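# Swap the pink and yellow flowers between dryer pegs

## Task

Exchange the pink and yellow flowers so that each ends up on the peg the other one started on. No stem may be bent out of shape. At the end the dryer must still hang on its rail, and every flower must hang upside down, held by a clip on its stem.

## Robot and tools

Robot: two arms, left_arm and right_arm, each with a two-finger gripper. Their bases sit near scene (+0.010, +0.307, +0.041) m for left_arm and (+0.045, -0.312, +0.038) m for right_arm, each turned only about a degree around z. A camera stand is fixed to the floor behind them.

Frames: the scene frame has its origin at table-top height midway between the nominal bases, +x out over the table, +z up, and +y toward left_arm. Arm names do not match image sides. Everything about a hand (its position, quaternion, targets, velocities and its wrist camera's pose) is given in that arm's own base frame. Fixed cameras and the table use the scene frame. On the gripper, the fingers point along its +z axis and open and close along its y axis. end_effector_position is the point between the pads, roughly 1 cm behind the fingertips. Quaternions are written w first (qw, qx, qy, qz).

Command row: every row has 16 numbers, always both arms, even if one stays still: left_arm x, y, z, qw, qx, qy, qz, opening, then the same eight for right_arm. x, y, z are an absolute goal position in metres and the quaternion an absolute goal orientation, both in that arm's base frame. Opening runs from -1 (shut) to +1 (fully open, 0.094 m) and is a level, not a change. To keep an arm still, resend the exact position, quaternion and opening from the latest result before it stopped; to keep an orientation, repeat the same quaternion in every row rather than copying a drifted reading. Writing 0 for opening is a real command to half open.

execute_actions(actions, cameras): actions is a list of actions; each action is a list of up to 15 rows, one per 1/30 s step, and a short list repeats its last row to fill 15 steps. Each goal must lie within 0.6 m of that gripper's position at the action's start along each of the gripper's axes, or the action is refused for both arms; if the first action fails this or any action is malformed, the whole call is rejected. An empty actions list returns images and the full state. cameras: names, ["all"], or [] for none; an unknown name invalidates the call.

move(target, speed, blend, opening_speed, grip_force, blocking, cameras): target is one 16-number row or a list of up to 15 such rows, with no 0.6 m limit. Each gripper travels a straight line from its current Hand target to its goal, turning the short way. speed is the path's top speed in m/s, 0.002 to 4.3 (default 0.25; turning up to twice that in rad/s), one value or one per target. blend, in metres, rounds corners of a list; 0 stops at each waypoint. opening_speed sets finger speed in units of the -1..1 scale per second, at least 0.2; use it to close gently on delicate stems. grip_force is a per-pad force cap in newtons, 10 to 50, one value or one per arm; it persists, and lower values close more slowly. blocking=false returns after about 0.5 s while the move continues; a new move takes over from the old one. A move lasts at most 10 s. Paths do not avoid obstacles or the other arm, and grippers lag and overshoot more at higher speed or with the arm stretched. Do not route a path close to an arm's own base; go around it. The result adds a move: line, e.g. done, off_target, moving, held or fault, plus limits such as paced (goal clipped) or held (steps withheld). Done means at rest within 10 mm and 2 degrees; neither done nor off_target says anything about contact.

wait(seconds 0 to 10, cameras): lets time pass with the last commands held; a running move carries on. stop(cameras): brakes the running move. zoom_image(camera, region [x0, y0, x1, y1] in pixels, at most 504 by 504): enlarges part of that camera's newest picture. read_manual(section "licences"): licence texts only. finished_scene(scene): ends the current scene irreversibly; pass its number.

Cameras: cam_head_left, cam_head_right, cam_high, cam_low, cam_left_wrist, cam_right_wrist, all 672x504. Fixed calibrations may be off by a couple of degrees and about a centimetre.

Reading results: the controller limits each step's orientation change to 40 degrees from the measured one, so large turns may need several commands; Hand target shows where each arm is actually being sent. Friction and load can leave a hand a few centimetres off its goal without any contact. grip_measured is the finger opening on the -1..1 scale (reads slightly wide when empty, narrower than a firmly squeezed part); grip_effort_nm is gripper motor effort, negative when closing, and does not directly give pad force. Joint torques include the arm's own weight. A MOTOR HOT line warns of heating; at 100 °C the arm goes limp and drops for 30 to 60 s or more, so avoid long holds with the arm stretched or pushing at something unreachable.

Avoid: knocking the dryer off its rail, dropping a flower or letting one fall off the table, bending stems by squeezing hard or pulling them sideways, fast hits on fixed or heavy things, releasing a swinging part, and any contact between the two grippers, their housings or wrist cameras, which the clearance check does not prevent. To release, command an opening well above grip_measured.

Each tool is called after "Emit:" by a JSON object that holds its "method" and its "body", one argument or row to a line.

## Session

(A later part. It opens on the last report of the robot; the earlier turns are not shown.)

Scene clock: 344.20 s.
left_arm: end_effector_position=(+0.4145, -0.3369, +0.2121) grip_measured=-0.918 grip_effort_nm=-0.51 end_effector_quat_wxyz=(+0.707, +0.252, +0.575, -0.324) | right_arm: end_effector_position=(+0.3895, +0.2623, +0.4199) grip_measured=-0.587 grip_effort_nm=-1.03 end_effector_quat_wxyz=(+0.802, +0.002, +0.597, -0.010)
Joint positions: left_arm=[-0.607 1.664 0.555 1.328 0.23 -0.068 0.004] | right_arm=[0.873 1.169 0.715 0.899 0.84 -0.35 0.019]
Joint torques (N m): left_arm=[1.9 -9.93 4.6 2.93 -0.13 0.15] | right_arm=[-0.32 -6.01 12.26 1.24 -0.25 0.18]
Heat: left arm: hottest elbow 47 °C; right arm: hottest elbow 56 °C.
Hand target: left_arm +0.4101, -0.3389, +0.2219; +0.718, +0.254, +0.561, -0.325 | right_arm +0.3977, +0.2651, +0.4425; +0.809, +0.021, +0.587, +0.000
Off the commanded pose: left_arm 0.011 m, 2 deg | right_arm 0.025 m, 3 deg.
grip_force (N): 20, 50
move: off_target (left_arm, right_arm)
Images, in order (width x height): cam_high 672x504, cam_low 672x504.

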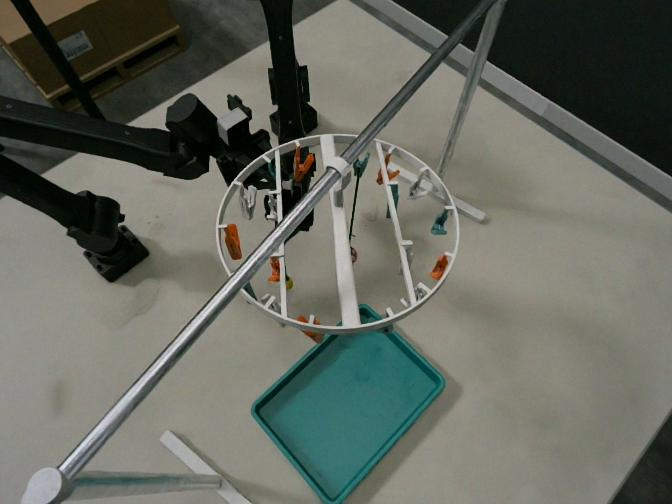

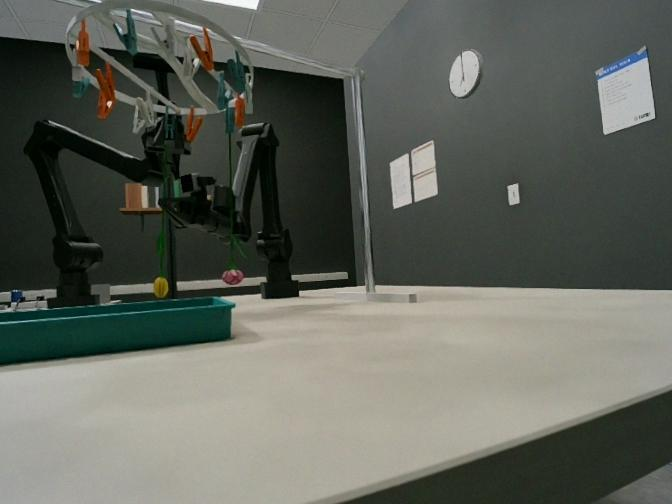

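Emit:
{"method": "move", "body": {
  "target": [0.4155, -0.3266, 0.252, 0.7203, 0.2525, 0.5577, -0.3261, -1, 0.399, 0.266, 0.443, 0.8092, 0.0208, 0.5875, 0.0004, -0.64],
  "speed": 0.06,
  "cameras": ["cam_low", "cam_high"]
}}

Emit:
{"method": "zoom_image", "body": {
  "camera": "cam_low",
  "region": [150, 100, 200, 150]
}}

Emit:
{"method": "zoom_image", "body": {
  "camera": "cam_high",
  "region": [255, 140, 335, 220]
}}

Scene clock: 375.80 s.
left_arm: end_effector_position=(+0.4132, -0.3321, +0.2322) grip_measured=-0.918 grip_effort_nm=-0.51 end_effector_quat_wxyz=(+0.707, +0.258, +0.572, -0.327) | right_arm: end_effector_position=(+0.3898, +0.2630, +0.4227) grip_measured=-0.587 grip_effort_nm=-1.03 end_effector_quat_wxyz=(+0.804, +0.003, +0.595, -0.009)
Joint positions: left_arm=[-0.592 1.591 0.554 1.259 0.259 -0.068 0.004] | right_arm=[0.873 1.169 0.72 0.899 0.837 -0.35 0.019]
Joint torques (N m): left_arm=[3.37 -11.34 5.63 1.95 0.09 0.04] | right_arm=[-0.5 -6.12 11.92 1.2 -0.19 0.18]
Heat: left arm: hottest elbow 45 °C; right arm: hottest elbow 57 °C.
Hand target: left_arm +0.4153, -0.3265, +0.2517; +0.720, +0.252, +0.558, -0.326 | right_arm +0.3979, +0.2654, +0.4426; +0.809, +0.020, +0.587, +0.000
Off the commanded pose: left_arm 0.021 m, 2 deg | right_arm 0.022 m, 3 deg.
grip_force (N): 20, 50
move: off_target (left_arm, right_arm)
Images, in order (width x height): cam_high 672x504, cam_low 672x504.

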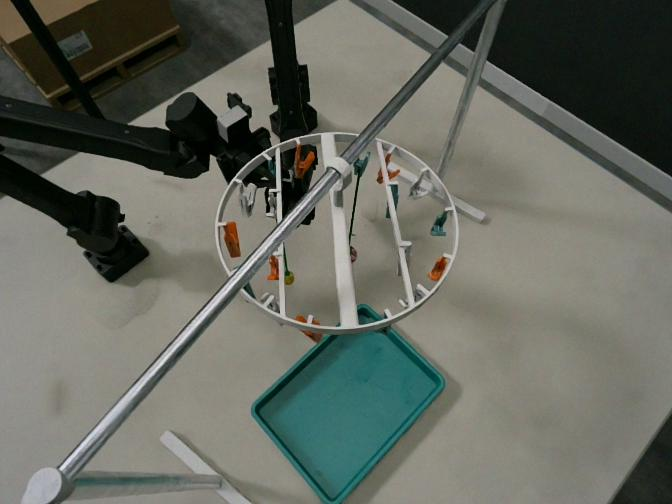

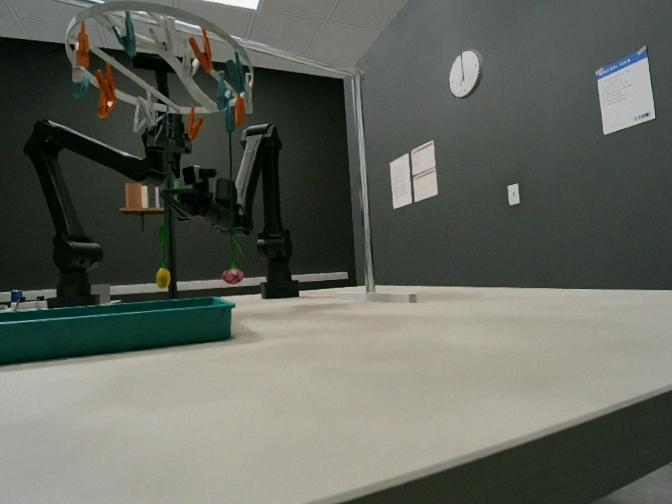

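Scaled by 10.080 from the camera's 672x504 image, which has a finer 960x720 frame.

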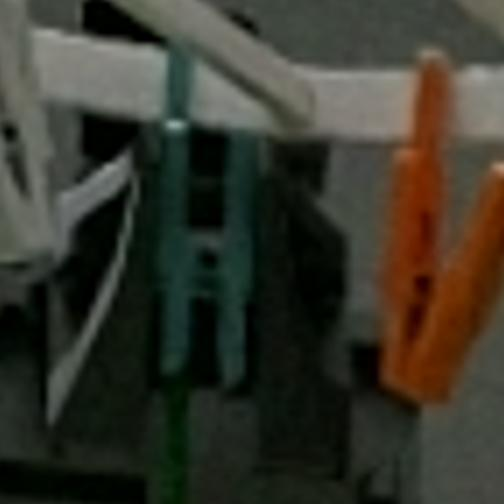

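Scaled by 6.300 from the camera's 672x504 image, which has a finer 960x720 frame.

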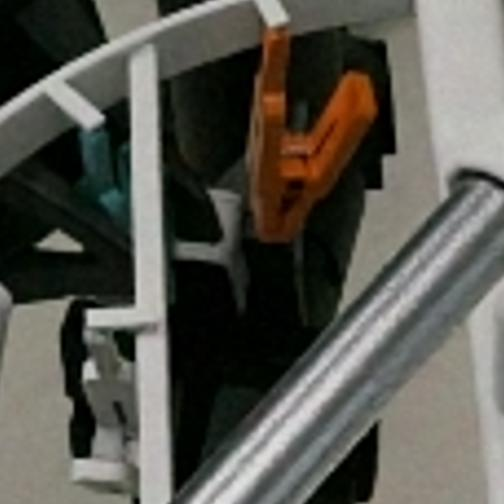

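Emit:
{"method": "move", "body": {
  "target": [
    [0.4155, -0.3266, 0.236, 0.7203, 0.2525, 0.5577, -0.3261, -1, 0.399, 0.266, 0.443, 0.8092, 0.0208, 0.5875, 0.0004, -0.64],
    [0.4195, -0.3232, 0.237, 0.7203, 0.2525, 0.5577, -0.3261, -1, 0.399, 0.266, 0.443, 0.8092, 0.0208, 0.5875, 0.0004, -0.64]
  ],
  "speed": 0.06,
  "cameras": ["cam_low"]
}}

Emit:
{"method": "zoom_image", "body": {
  "camera": "cam_low",
  "region": [150, 100, 200, 150]
}}

Scene clock: 381.50 s.
left_arm: end_effector_position=(+0.4141, -0.3271, +0.2313) grip_measured=-0.918 grip_effort_nm=-0.51 end_effector_quat_wxyz=(+0.711, +0.258, +0.567, -0.327) | right_arm: end_effector_position=(+0.3898, +0.2630, +0.4227) grip_measured=-0.587 grip_effort_nm=-1.03 end_effector_quat_wxyz=(+0.804, +0.003, +0.595, -0.008)
Joint positions: left_arm=[-0.579 1.601 0.549 1.288 0.272 -0.068 0.004] | right_arm=[0.873 1.169 0.72 0.899 0.837 -0.35 0.019]
Joint torques (N m): left_arm=[3.49 -8.18 5.65 3.1 0.08 0] | right_arm=[-0.26 -5.95 11.95 1.18 -0.18 0.18]
Heat: left arm: hottest elbow 45 °C; right arm: hottest elbow 57 °C.
Hand target: left_arm +0.4194, -0.3231, +0.2370; +0.720, +0.253, +0.558, -0.326 | right_arm +0.3979, +0.2654, +0.4426; +0.809, +0.020, +0.587, +0.000
Off the commanded pose: left_arm 0.009 m, 2 deg | right_arm 0.022 m, 2 deg.
grip_force (N): 20, 50
move: off_target (right_arm)
Images, in order (width x height): cam_low 672x504.

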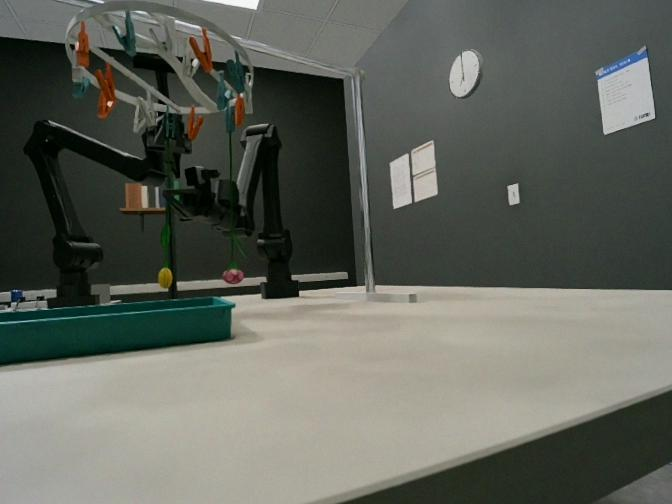

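Scaled by 10.080 from the camera's 672x504 image, which has a finer 960x720 frame.

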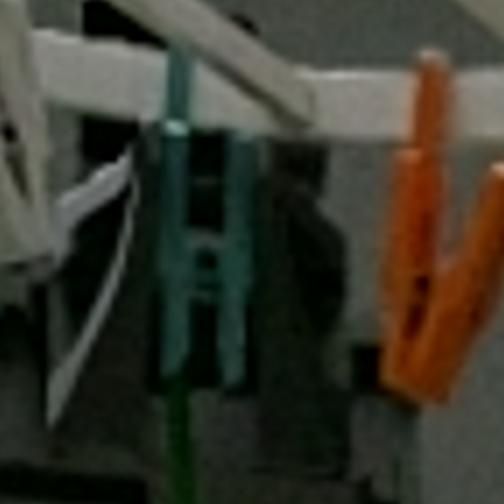

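Emit:
{"method": "move", "body": {
  "target": [0.4195, -0.3232, 0.229, 0.7203, 0.2525, 0.5577, -0.3261, -1, 0.399, 0.266, 0.443, 0.8092, 0.0208, 0.5875, 0.0004, -0.64],
  "speed": 0.06,
  "cameras": ["cam_low"]
}}

Emit:
{"method": "zoom_image", "body": {
  "camera": "cam_low",
  "region": [150, 100, 200, 150]
}}

Scene clock: 384.67 s.
left_arm: end_effector_position=(+0.4145, -0.3272, +0.2275) grip_measured=-0.918 grip_effort_nm=-0.51 end_effector_quat_wxyz=(+0.714, +0.258, +0.562, -0.327) | right_arm: end_effector_position=(+0.3899, +0.2632, +0.4224) grip_measured=-0.587 grip_effort_nm=-1.03 end_effector_quat_wxyz=(+0.803, +0.003, +0.595, -0.009)
Joint positions: left_arm=[-0.578 1.625 0.549 1.322 0.273 -0.068 0.004] | right_arm=[0.873 1.169 0.72 0.899 0.837 -0.35 0.019]
Joint torques (N m): left_arm=[3.43 -8.06 5.26 2.82 0.07 -0.01] | right_arm=[-0.26 -6.01 11.96 1.18 -0.18 0.19]
Heat: left arm: hottest elbow 45 °C; right arm: hottest elbow 57 °C.
Hand target: left_arm +0.4195, -0.3231, +0.2291; +0.720, +0.253, +0.558, -0.326 | right_arm +0.3979, +0.2653, +0.4426; +0.809, +0.021, +0.587, +0.000
Off the commanded pose: left_arm 0.007 m, 1 deg | right_arm 0.023 m, 3 deg.
grip_force (N): 20, 50
move: off_target (right_arm)
Images, in order (width x height): cam_low 672x504.

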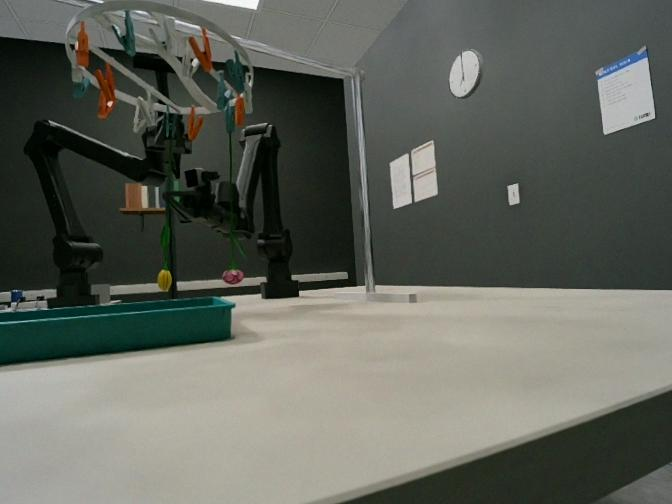

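Scaled by 10.080 from the camera's 672x504 image, which has a finer 960x720 frame.

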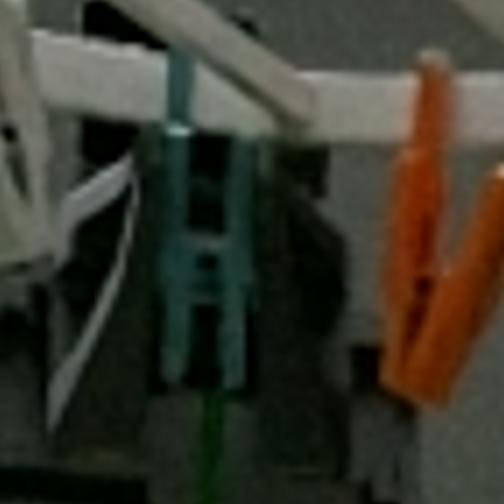

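Emit:
{"method": "move", "body": {
  "target": [0.4195, -0.3235, 0.257, 0.7227, 0.2512, 0.5546, -0.3271, -1, 0.399, 0.266, 0.443, 0.8092, 0.0208, 0.5875, 0.0004, -0.64],
  "speed": 0.06,
  "cameras": ["cam_low"]
}}

Emit:
{"method": "zoom_image", "body": {
  "camera": "cam_low",
  "region": [150, 100, 200, 150]
}}

Scene clock: 391.13 s.
left_arm: end_effector_position=(+0.4124, -0.3258, +0.2420) grip_measured=-0.918 grip_effort_nm=-0.51 end_effector_quat_wxyz=(+0.714, +0.258, +0.563, -0.327) | right_arm: end_effector_position=(+0.3900, +0.2633, +0.4222) grip_measured=-0.587 grip_effort_nm=-1.03 end_effector_quat_wxyz=(+0.803, +0.003, +0.595, -0.009)
Joint positions: left_arm=[-0.578 1.569 0.549 1.265 0.273 -0.068 0.004] | right_arm=[0.873 1.17 0.72 0.899 0.837 -0.35 0.019]
Joint torques (N m): left_arm=[3.37 -9.82 6.63 1.68 0.01 -0.03] | right_arm=[-0.32 -6.07 11.96 1.18 -0.19 0.18]
Heat: left arm: hottest elbow 45 °C; right arm: hottest elbow 57 °C.
Hand target: left_arm +0.4192, -0.3233, +0.2571; +0.723, +0.251, +0.554, -0.327 | right_arm +0.3979, +0.2653, +0.4426; +0.809, +0.021, +0.587, +0.000
Off the commanded pose: left_arm 0.017 m, 2 deg | right_arm 0.023 m, 3 deg.
grip_force (N): 20, 50
move: off_target (left_arm, right_arm)
Images, in order (width x height): cam_low 672x504.

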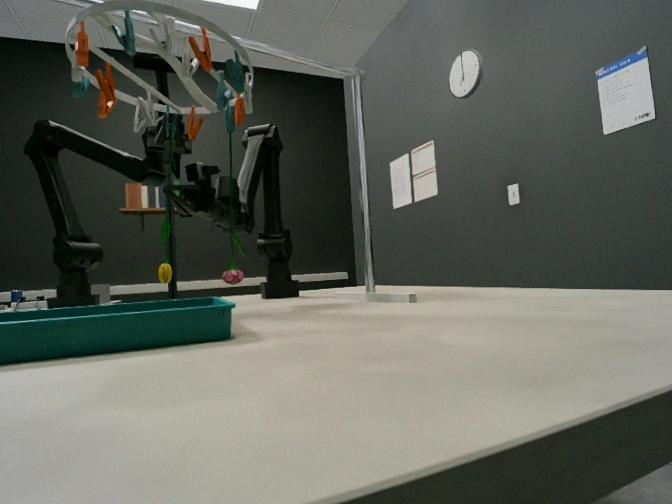

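Scaled by 10.080 from the camera's 672x504 image, which has a finer 960x720 frame.

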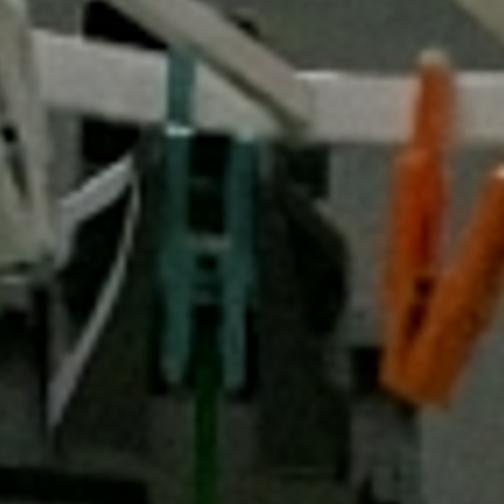

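Emit:
{"method": "move", "body": {
  "target": [0.4200, -0.3240, 0.269, 0.7227, 0.2512, 0.5546, -0.3271, -1, 0.399, 0.266, 0.443, 0.8092, 0.0208, 0.5875, 0.0004, -0.64],
  "speed": 0.06,
  "cameras": ["cam_low"]
}}

Emit:
{"method": "zoom_image", "body": {
  "camera": "cam_low",
  "region": [150, 100, 200, 150]
}}

Scene clock: 394.50 s.
left_arm: end_effector_position=(+0.4113, -0.3251, +0.2485) grip_measured=-0.918 grip_effort_nm=-0.51 end_effector_quat_wxyz=(+0.710, +0.258, +0.567, -0.327) | right_arm: end_effector_position=(+0.3900, +0.2633, +0.4222) grip_measured=-0.587 grip_effort_nm=-1.03 end_effector_quat_wxyz=(+0.803, +0.003, +0.595, -0.009)
Joint positions: left_arm=[-0.578 1.535 0.549 1.219 0.273 -0.068 0.004] | right_arm=[0.873 1.17 0.72 0.899 0.837 -0.35 0.019]
Joint torques (N m): left_arm=[3.37 -9.93 7.49 1.63 0.01 -0.03] | right_arm=[-0.26 -6.01 11.93 1.16 -0.18 0.17]
Heat: left arm: hottest elbow 45 °C; right arm: hottest elbow 57 °C.
Hand target: left_arm +0.4194, -0.3236, +0.2692; +0.723, +0.251, +0.554, -0.327 | right_arm +0.3979, +0.2653, +0.4426; +0.809, +0.021, +0.587, +0.000
Off the commanded pose: left_arm 0.022 m, 2 deg | right_arm 0.023 m, 3 deg.
grip_force (N): 20, 50
move: off_target (left_arm, right_arm)
Images, in order (width x height): cam_low 672x504.

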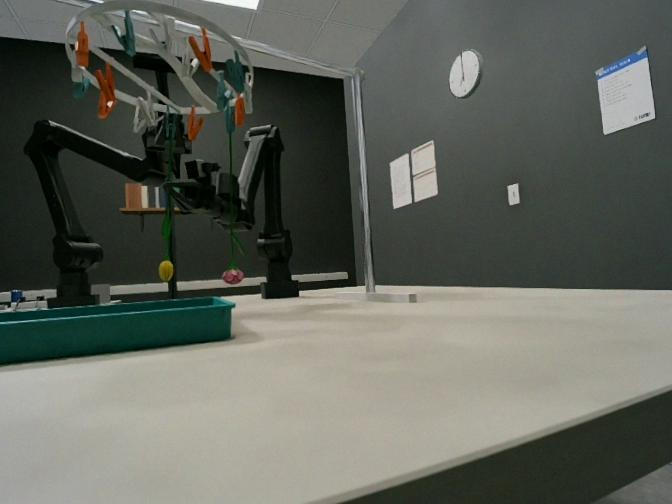

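Scaled by 10.080 from the camera's 672x504 image, which has a finer 960x720 frame.

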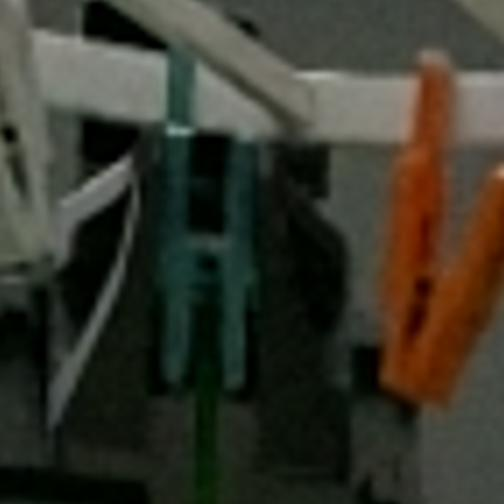

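Emit:
{"method": "move", "body": {
  "target": [
    [0.4200, -0.3240, 0.269, 0.7227, 0.2512, 0.5546, -0.3271, -1, 0.399, 0.266, 0.443, 0.8092, 0.0208, 0.5875, 0.0004, 0.2],
    [0.4200, -0.3240, 0.269, 0.7227, 0.2512, 0.5546, -0.3271, -1, 0.316, 0.2646, 0.404, 0.8092, 0.0208, 0.5875, 0.0004, 0.2]
  ],
  "speed": 0.12,
  "cameras": ["cam_low", "cam_right_wrist"]
}}

Emit:
{"method": "zoom_image", "body": {
  "camera": "cam_low",
  "region": [150, 100, 200, 150]
}}

Emit:
{"method": "zoom_image", "body": {
  "camera": "cam_right_wrist",
  "region": [240, 180, 440, 420]
}}

Scene clock: 399.87 s.
left_arm: end_effector_position=(+0.4113, -0.3251, +0.2486) grip_measured=-0.918 grip_effort_nm=-0.51 end_effector_quat_wxyz=(+0.710, +0.258, +0.567, -0.327) | right_arm: end_effector_position=(+0.3202, +0.2643, +0.4061) grip_measured=+0.199 grip_effort_nm=0.07 end_effector_quat_wxyz=(+0.808, +0.025, +0.588, +0.002)
Joint positions: left_arm=[-0.578 1.535 0.549 1.219 0.273 -0.068 0.004] | right_arm=[1.054 1.128 0.602 1.138 1.008 -0.491 0.056]
Joint torques (N m): left_arm=[3.31 -9.82 7.5 1.62 0 -0.03] | right_arm=[1.38 -5.6 6.93 1.94 -0.24 -0.11]
Heat: left arm: hottest elbow 45 °C; right arm: hottest elbow 57 °C.
Hand target: left_arm +0.4194, -0.3236, +0.2691; +0.723, +0.251, +0.555, -0.327 | right_arm +0.3161, +0.2646, +0.4040; +0.809, +0.021, +0.588, +0.001
Off the commanded pose: left_arm 0.022 m, 2 deg | right_arm 0.005 m, 1 deg.
grip_force (N): 20, 50
move: off_target (left_arm)
camera_calibration:
cam_right_wrist: T_world_to_cam=[[-0.0238461, -0.999164, -0.0332147, 0.284176], [-0.11493, 0.0357438, -0.99273, 0.470767], [0.993087, -0.0198553, -0.115686, -0.176972], [0, 0, 0, 1]] pos_world=[0.236631, 0.263598, 0.45631]
Images, in order (width x height): cam_low 672x504, cam_right_wrist 672x504.

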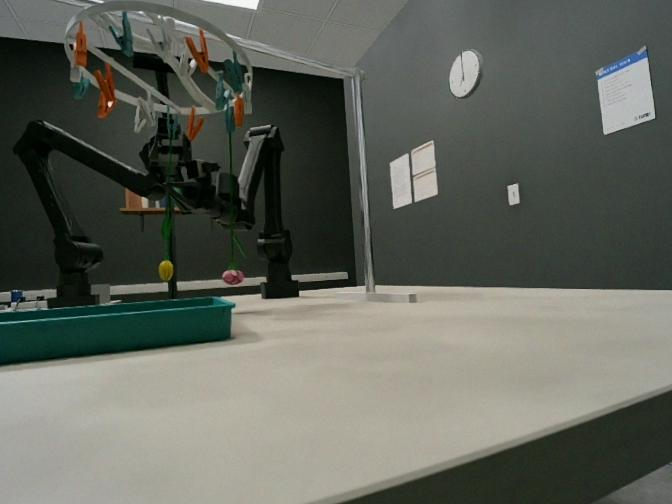

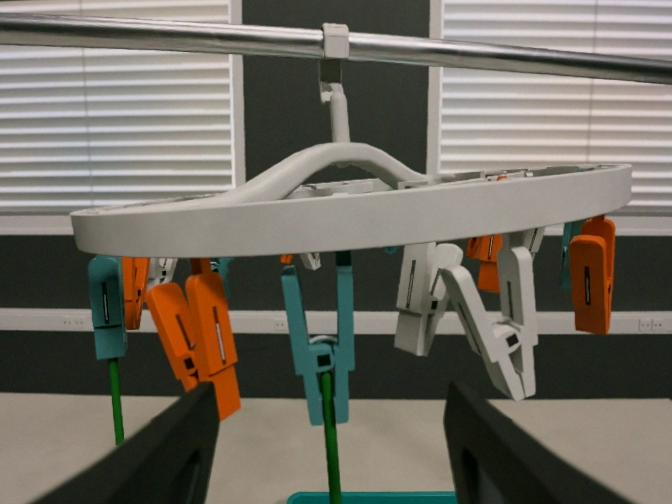

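Scaled by 10.080 from the camera's 672x504 image, which has a finer 960x720 frame.

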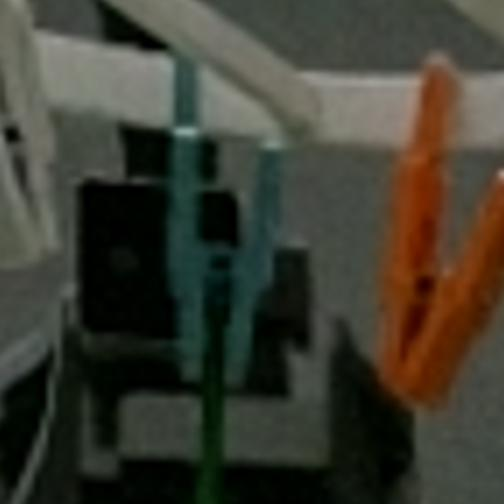

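Scaled by 2.100 from the camera's 672x504 image, which has a finer 960x720 frame.

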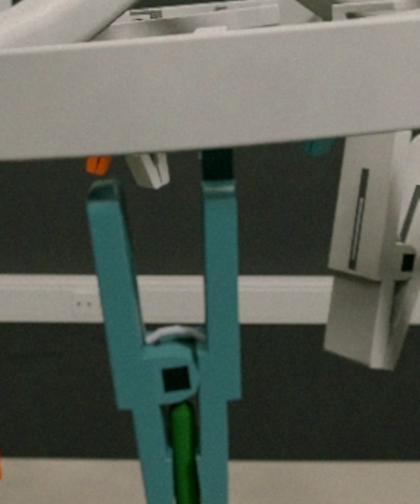

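Emit:
{"method": "move", "body": {
  "target": [
    [0.4200, -0.3240, 0.269, 0.7227, 0.2512, 0.5546, -0.3271, -0.4, 0.316, 0.2646, 0.404, 0.8092, 0.0208, 0.5875, 0.0004, 0.2],
    [0.348, -0.249, 0.228, 0.7180, 0.2539, 0.5609, -0.3250, -0.4, 0.316, 0.2646, 0.404, 0.8092, 0.0208, 0.5875, 0.0004, 0.2],
    [0.4286, -0.1076, 0.41, 0.6872, 0.2940, 0.5565, -0.3631, 0.1, 0.26, 0.26, 0.30, 0.7631, -0.0560, 0.6403, 0.0668, 0.6]
  ],
  "speed": [0.12, 0.12, 0.25],
  "grip_force": [50, 50],
  "cameras": ["cam_low", "cam_right_wrist", "cam_left_wrist"]
}}

Emit:
{"method": "zoom_image", "body": {
  "camera": "cam_left_wrist",
  "region": [220, 160, 460, 440]
}}

Scene clock: 457.87 s.
left_arm: end_effector_position=(+0.4177, -0.1113, +0.3873) grip_measured=+0.097 grip_effort_nm=0.06 end_effector_quat_wxyz=(+0.679, +0.290, +0.566, -0.368) | right_arm: end_effector_position=(+0.2638, +0.2594, +0.3026) grip_measured=+0.598 grip_effort_nm=0.07 end_effector_quat_wxyz=(+0.765, -0.054, +0.639, +0.059)
Joint positions: left_arm=[0.093 1.107 0.637 0.853 1.032 -0.356 0.052] | right_arm=[1.185 1.032 0.343 1.024 0.999 -0.292 0.075]
Joint torques (N m): left_arm=[3.19 -4.42 11.74 1.17 -0.05 -0.06] | right_arm=[1.2 -3.66 6.42 1.21 -0.25 0.18]
Heat: left arm: hottest elbow 47 °C; right arm: hottest elbow 50 °C.
Hand target: left_arm +0.4272, -0.1073, +0.4095; +0.687, +0.294, +0.556, -0.363 | right_arm +0.2601, +0.2600, +0.3000; +0.763, -0.056, +0.640, +0.067
Off the commanded pose: left_arm 0.025 m, 2 deg | right_arm 0.005 m, 1 deg.
move: off_target (left_arm); target 3's new opening was sent with left_arm's hand 0.025 m and 2 deg from that target
camera_calibration:
cam_left_wrist: T_world_to_cam=[[-0.823393, -0.567375, 0.0105035, 0.276619], [-0.144143, 0.191212, -0.970907, 0.495356], [0.54886, -0.800952, -0.239226, -0.133338], [0, 0, 0, 1]] pos_world=[0.372352, -0.0445685, 0.446142]
cam_right_wrist: T_world_to_cam=[[0.162428, -0.98657, 0.0172357, 0.206803], [-0.240973, -0.0566002, -0.96888, 0.411834], [0.956843, 0.15322, -0.24693, -0.128671], [0, 0, 0, 1]] pos_world=[0.188769, 0.247051, 0.36368]
Images, in order (width x height): cam_low 672x504, cam_left_wrist 672x504, cam_right_wrist 672x504.

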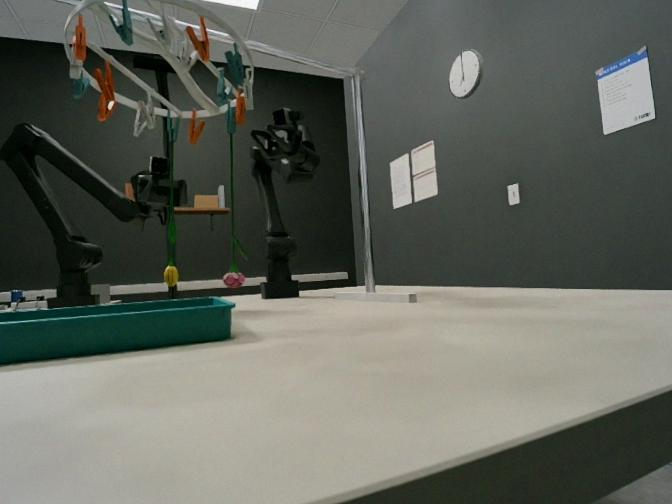

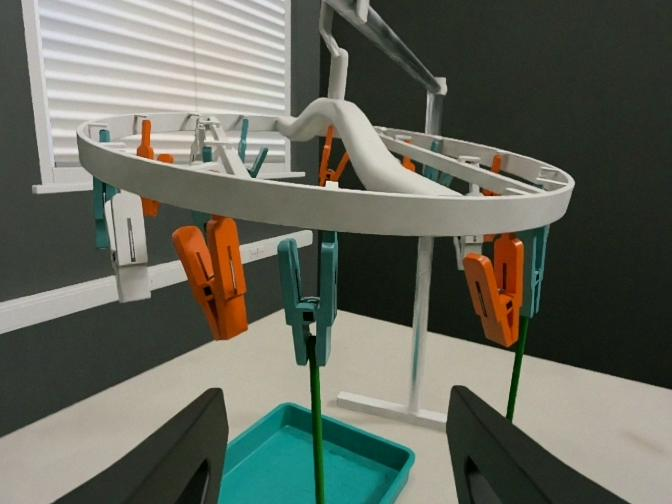

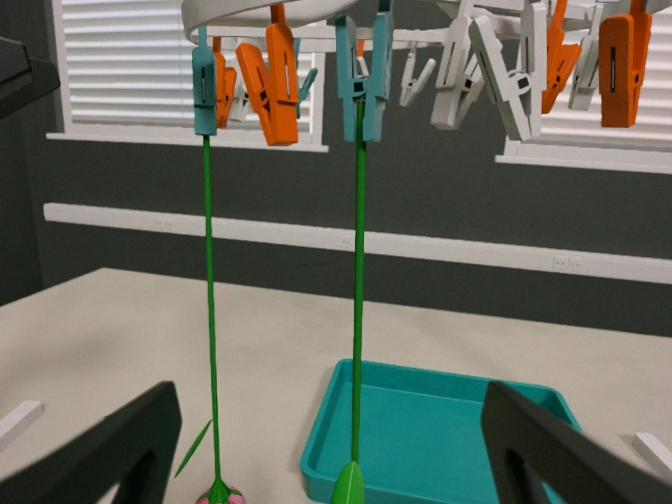

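Scaled by 1.800 from the camera's 672x504 image, which has a finer 960x720 frame.

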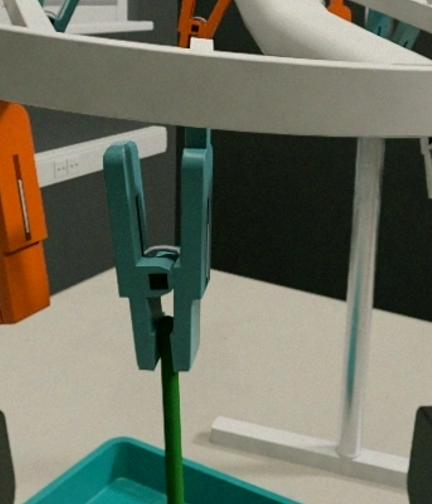

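Emit:
{"method": "move", "body": {
  "target": [0.469, -0.131, 0.390, 0.7064, 0.2917, 0.4855, -0.4244, 0.1, 0.389, 0.366, 0.216, 0.7482, -0.0856, 0.6505, 0.0985, 0.6],
  "speed": 0.2,
  "cameras": ["cam_left_wrist", "cam_right_wrist"]
}}

Emit:
{"method": "zoom_image", "body": {
  "camera": "cam_left_wrist",
  "region": [220, 200, 460, 480]
}}

Scene clock: 480.83 s.
left_arm: end_effector_position=(+0.4607, -0.1261, +0.3715) grip_measured=+0.098 grip_effort_nm=0.06 end_effector_quat_wxyz=(+0.697, +0.280, +0.505, -0.425) | right_arm: end_effector_position=(+0.3786, +0.3589, +0.2026) grip_measured=+0.599 grip_effort_nm=0.07 end_effector_quat_wxyz=(+0.739, -0.106, +0.660, +0.085)
Joint positions: left_arm=[0.045 1.415 0.712 1.366 0.998 -0.621 0.052] | right_arm=[0.976 1.63 0.586 1.183 0.698 -0.134 0.075]
Joint torques (N m): left_arm=[1.73 -7.06 10.09 1.96 -0.38 -0.07] | right_arm=[-0.26 -10.52 7.95 2.54 -0.14 0.19]
Heat: left arm: hottest elbow 50 °C; right arm: hottest elbow 50 °C.
Hand target: left_arm +0.4678, -0.1308, +0.3896; +0.706, +0.292, +0.486, -0.424 | right_arm +0.3885, +0.3653, +0.2161; +0.748, -0.086, +0.651, +0.098
Off the commanded pose: left_arm 0.021 m, 3 deg | right_arm 0.018 m, 3 deg.
move: off_target (left_arm, right_arm)
camera_calibration:
cam_left_wrist: T_world_to_cam=[[-0.871628, -0.489412, 0.0272037, 0.329582], [-0.0698251, 0.0690406, -0.995167, 0.448324], [0.485168, -0.869316, -0.094351, -0.205706], [0, 0, 0, 1]] pos_world=[0.418379, -0.0484749, 0.417783]
cam_right_wrist: T_world_to_cam=[[0.268894, -0.961679, 0.0535723, 0.231403], [-0.29193, -0.134378, -0.946953, 0.39093], [0.917863, 0.23899, -0.316877, -0.280309], [0, 0, 0, 1]] pos_world=[0.309186, 0.342059, 0.268972]
Images, in order (width x height): cam_left_wrist 672x504, cam_right_wrist 672x504.

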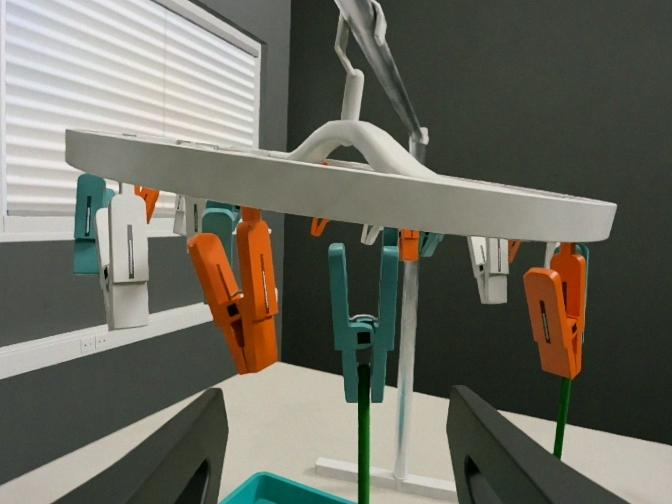

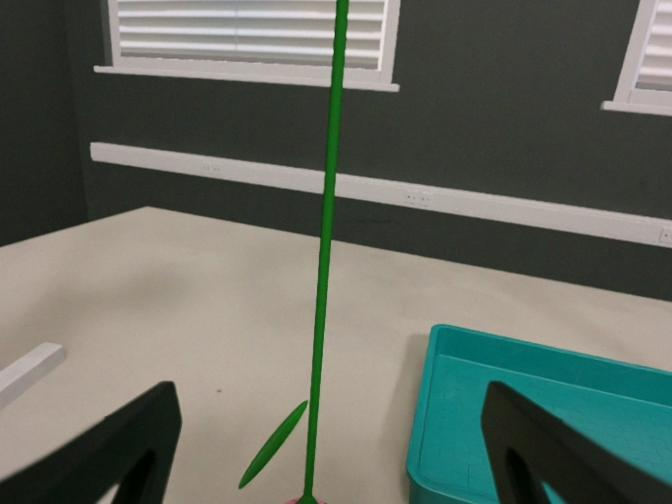

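Scaled by 1.800 from the camera's 672x504 image, which has a finer 960x720 frame.

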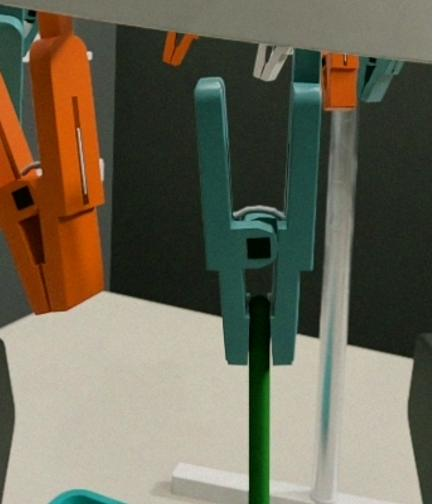

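Emit:
{"method": "move", "body": {
  "target": [0.499, -0.2045, 0.4115, 0.6989, 0.3001, 0.4803, -0.4367, 0.1, 0.493, 0.399, 0.2385, 0.7457, -0.0693, 0.6526, 0.1172, 0.6],
  "speed": 0.12,
  "cameras": ["cam_left_wrist", "cam_right_wrist"]
}}

Scene clock: 500.53 s.
left_arm: end_effector_position=(+0.4883, -0.1985, +0.3940) grip_measured=+0.098 grip_effort_nm=0.06 end_effector_quat_wxyz=(+0.690, +0.291, +0.494, -0.441) | right_arm: end_effector_position=(+0.4801, +0.3915, +0.2294) grip_measured=+0.599 grip_effort_nm=0.07 end_effector_quat_wxyz=(+0.741, -0.081, +0.657, +0.109)
Joint positions: left_arm=[-0.125 1.449 0.834 1.191 0.892 -0.504 0.052] | right_arm=[0.835 1.736 0.852 1.029 0.561 -0.054 0.075]
Joint torques (N m): left_arm=[1.9 -8.06 10.89 1.02 -0.32 0.18] | right_arm=[0.09 -13.74 9.44 1.52 -0.12 0.19]
Heat: left arm: hottest elbow 53 °C; right arm: hottest elbow 48 °C.
Hand target: left_arm +0.4978, -0.2040, +0.4111; +0.699, +0.300, +0.480, -0.437 | right_arm +0.4923, +0.3984, +0.2387; +0.746, -0.069, +0.652, +0.117
Off the commanded pose: left_arm 0.021 m, 2 deg | right_arm 0.018 m, 2 deg.
move: off_target (left_arm, right_arm)
camera_calibration:
cam_left_wrist: T_world_to_cam=[[-0.892928, -0.449602, 0.0232001, 0.337569], [-0.059168, 0.0661122, -0.996056, 0.472258], [0.446295, -0.890779, -0.0856355, -0.268587], [0, 0, 0, 1]] pos_world=[0.449236, -0.118703, 0.439564]
cam_right_wrist: T_world_to_cam=[[0.272685, -0.962006, -0.0136819, 0.247718], [-0.293128, -0.0695272, -0.953542, 0.426945], [0.916362, 0.264027, -0.30095, -0.385426], [0, 0, 0, 1]] pos_world=[0.41079, 0.369753, 0.294505]
Images, in order (width x height): cam_left_wrist 672x504, cam_right_wrist 672x504.

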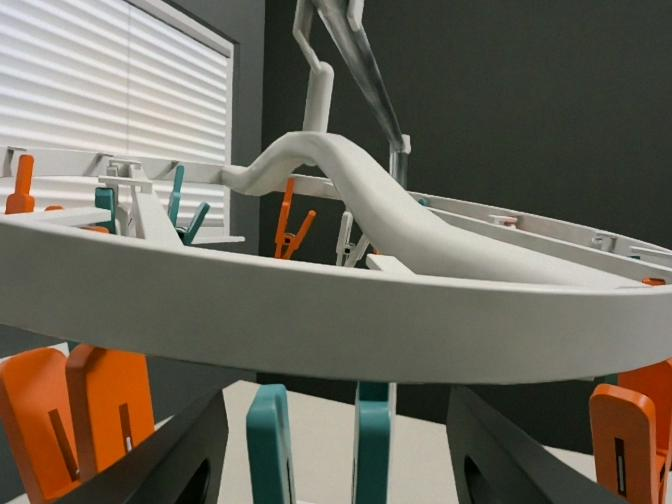

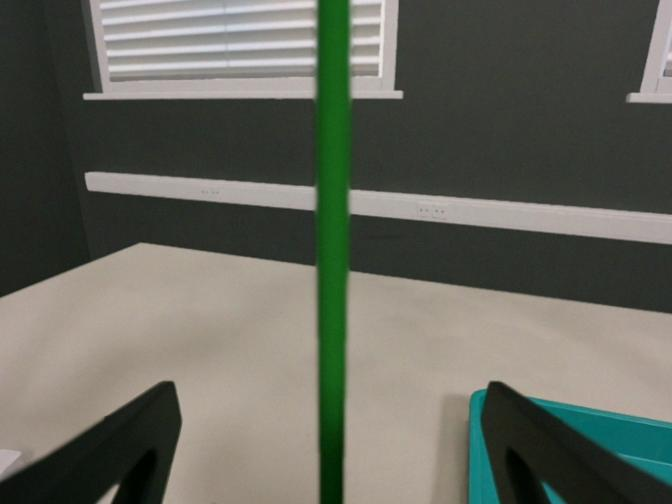

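Emit:
{"method": "zoom_image", "body": {
  "camera": "cam_left_wrist",
  "region": [180, 330, 500, 504]
}}

Scaled by 1.575 from the camera's 672x504 image, which has a finer 960x720 frame.

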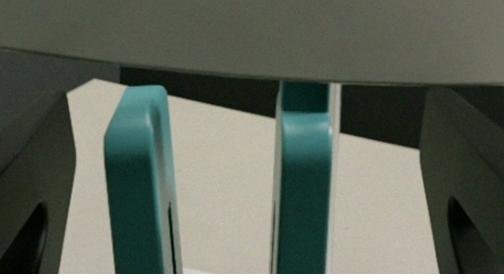

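Emit:
{"method": "move", "body": {
  "target": [
    [0.499, -0.2045, 0.4115, 0.6989, 0.3001, 0.4803, -0.4367, -0.64, 0.493, 0.399, 0.2385, 0.7457, -0.0693, 0.6526, 0.1172, -0.5]
  ],
  "opening_speed": 1.0,
  "cameras": ["cam_left_wrist"]
}}

Emit:
{"method": "move", "body": {
  "target": [0.499, -0.2045, 0.4115, 0.6989, 0.3001, 0.4803, -0.4367, -0.64, 0.493, 0.399, 0.2385, 0.7457, -0.0693, 0.6526, 0.1172, -1],
  "grip_force": [50, 20],
  "cameras": ["cam_right_wrist", "cam_left_wrist", "cam_low"]
}}

Emit:
{"method": "zoom_image", "body": {
  "camera": "cam_low",
  "region": [200, 90, 260, 150]
}}

Scene clock: 513.67 s.
left_arm: end_effector_position=(+0.4883, -0.1984, +0.3940) grip_measured=-0.597 grip_effort_nm=-1.06 end_effector_quat_wxyz=(+0.691, +0.292, +0.494, -0.441) | right_arm: end_effector_position=(+0.4801, +0.3915, +0.2295) grip_measured=-0.498 grip_effort_nm=-0.07 end_effector_quat_wxyz=(+0.741, -0.081, +0.657, +0.109)
Joint positions: left_arm=[-0.125 1.449 0.834 1.191 0.892 -0.502 0.019] | right_arm=[0.835 1.736 0.852 1.029 0.561 -0.054 0.024]
Joint torques (N m): left_arm=[1.85 -8.12 10.91 0.99 -0.31 0.16] | right_arm=[-0.03 -13.92 9.51 1.57 -0.12 0.18]
Heat: left arm: hottest elbow 54 °C; right arm: hottest elbow 51 °C.
Hand target: left_arm +0.4977, -0.2040, +0.4111; +0.699, +0.300, +0.480, -0.437 | right_arm +0.4923, +0.3983, +0.2386; +0.746, -0.069, +0.652, +0.117
Off the commanded pose: left_arm 0.021 m, 2 deg | right_arm 0.017 m, 2 deg.
move: off_target (left_arm, right_arm)
camera_calibration:
cam_left_wrist: T_world_to_cam=[[-0.892516, -0.450503, 0.0215115, 0.337884], [-0.0576814, 0.0667118, -0.996104, 0.471682], [0.447312, -0.890279, -0.085527, -0.269078], [0, 0, 0, 1]] pos_world=[0.449136, -0.118804, 0.439562]
Images, in order (width x height): cam_left_wrist 672x504.

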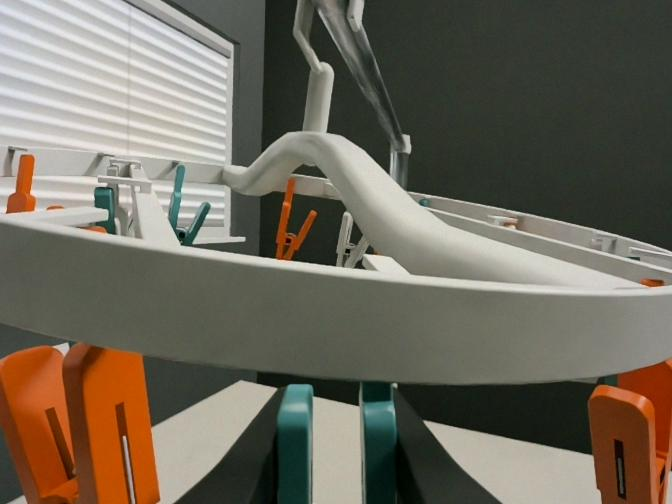

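Scene clock: 515.67 s.
left_arm: end_effector_position=(+0.4883, -0.1984, +0.3940) grip_measured=-0.597 grip_effort_nm=-1.06 end_effector_quat_wxyz=(+0.691, +0.292, +0.494, -0.441) | right_arm: end_effector_position=(+0.4801, +0.3915, +0.2295) grip_measured=-0.993 grip_effort_nm=-0.38 end_effector_quat_wxyz=(+0.741, -0.081, +0.657, +0.109)
Joint positions: left_arm=[-0.125 1.449 0.834 1.191 0.892 -0.502 0.019] | right_arm=[0.835 1.736 0.852 1.029 0.561 -0.054 0]
Joint torques (N m): left_arm=[1.9 -8.12 10.91 0.98 -0.31 0.16] | right_arm=[0.15 -13.86 9.57 1.55 -0.12 0.18]
Heat: left arm: hottest elbow 54 °C; right arm: hottest elbow 51 °C.
Hand target: left_arm +0.4977, -0.2040, +0.4111; +0.699, +0.300, +0.480, -0.437 | right_arm +0.4923, +0.3983, +0.2386; +0.746, -0.069, +0.652, +0.117
Off the commanded pose: left_arm 0.021 m, 2 deg | right_arm 0.017 m, 2 deg.
grip_force (N): 50, 20
move: off_target (left_arm, right_arm)
camera_calibration:
cam_left_wrist: T_world_to_cam=[[-0.892516, -0.450503, 0.0215115, 0.337884], [-0.0576814, 0.0667118, -0.996104, 0.471682], [0.447312, -0.890279, -0.085527, -0.269078], [0, 0, 0, 1]] pos_world=[0.449136, -0.118804, 0.439562]
cam_right_wrist: T_world_to_cam=[[0.272712, -0.96199, -0.0142379, 0.247937], [-0.292902, -0.0689195, -0.953655, 0.426887], [0.916426, 0.264244, -0.300564, -0.385704], [0, 0, 0, 1]] pos_world=[0.41089, 0.369853, 0.294704]
Images, in order (width x height): cam_low 672x504, cam_left_wrist 672x504, cam_right_wrist 672x504.

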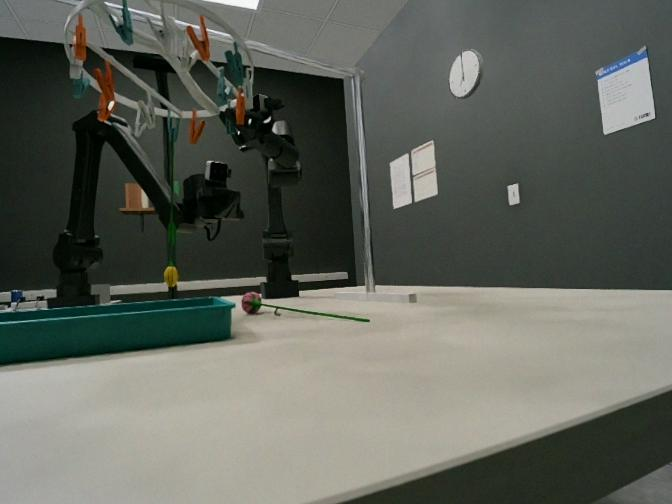

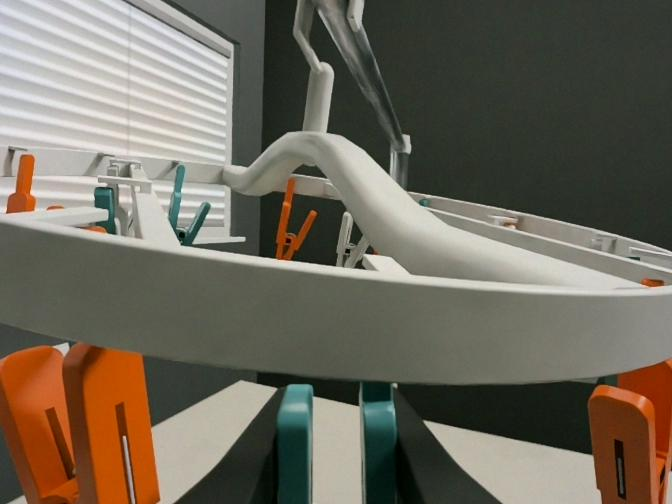

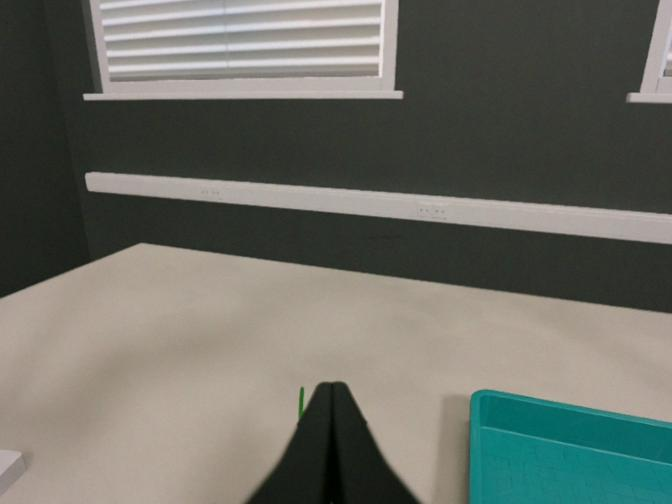

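Scaled by 8.400 from the camera's 672x504 image, which has a finer 960x720 frame.

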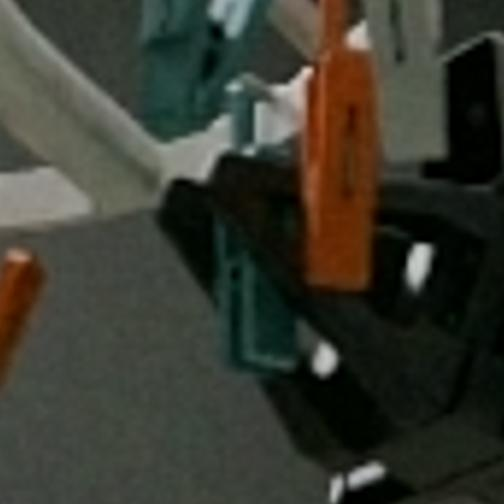

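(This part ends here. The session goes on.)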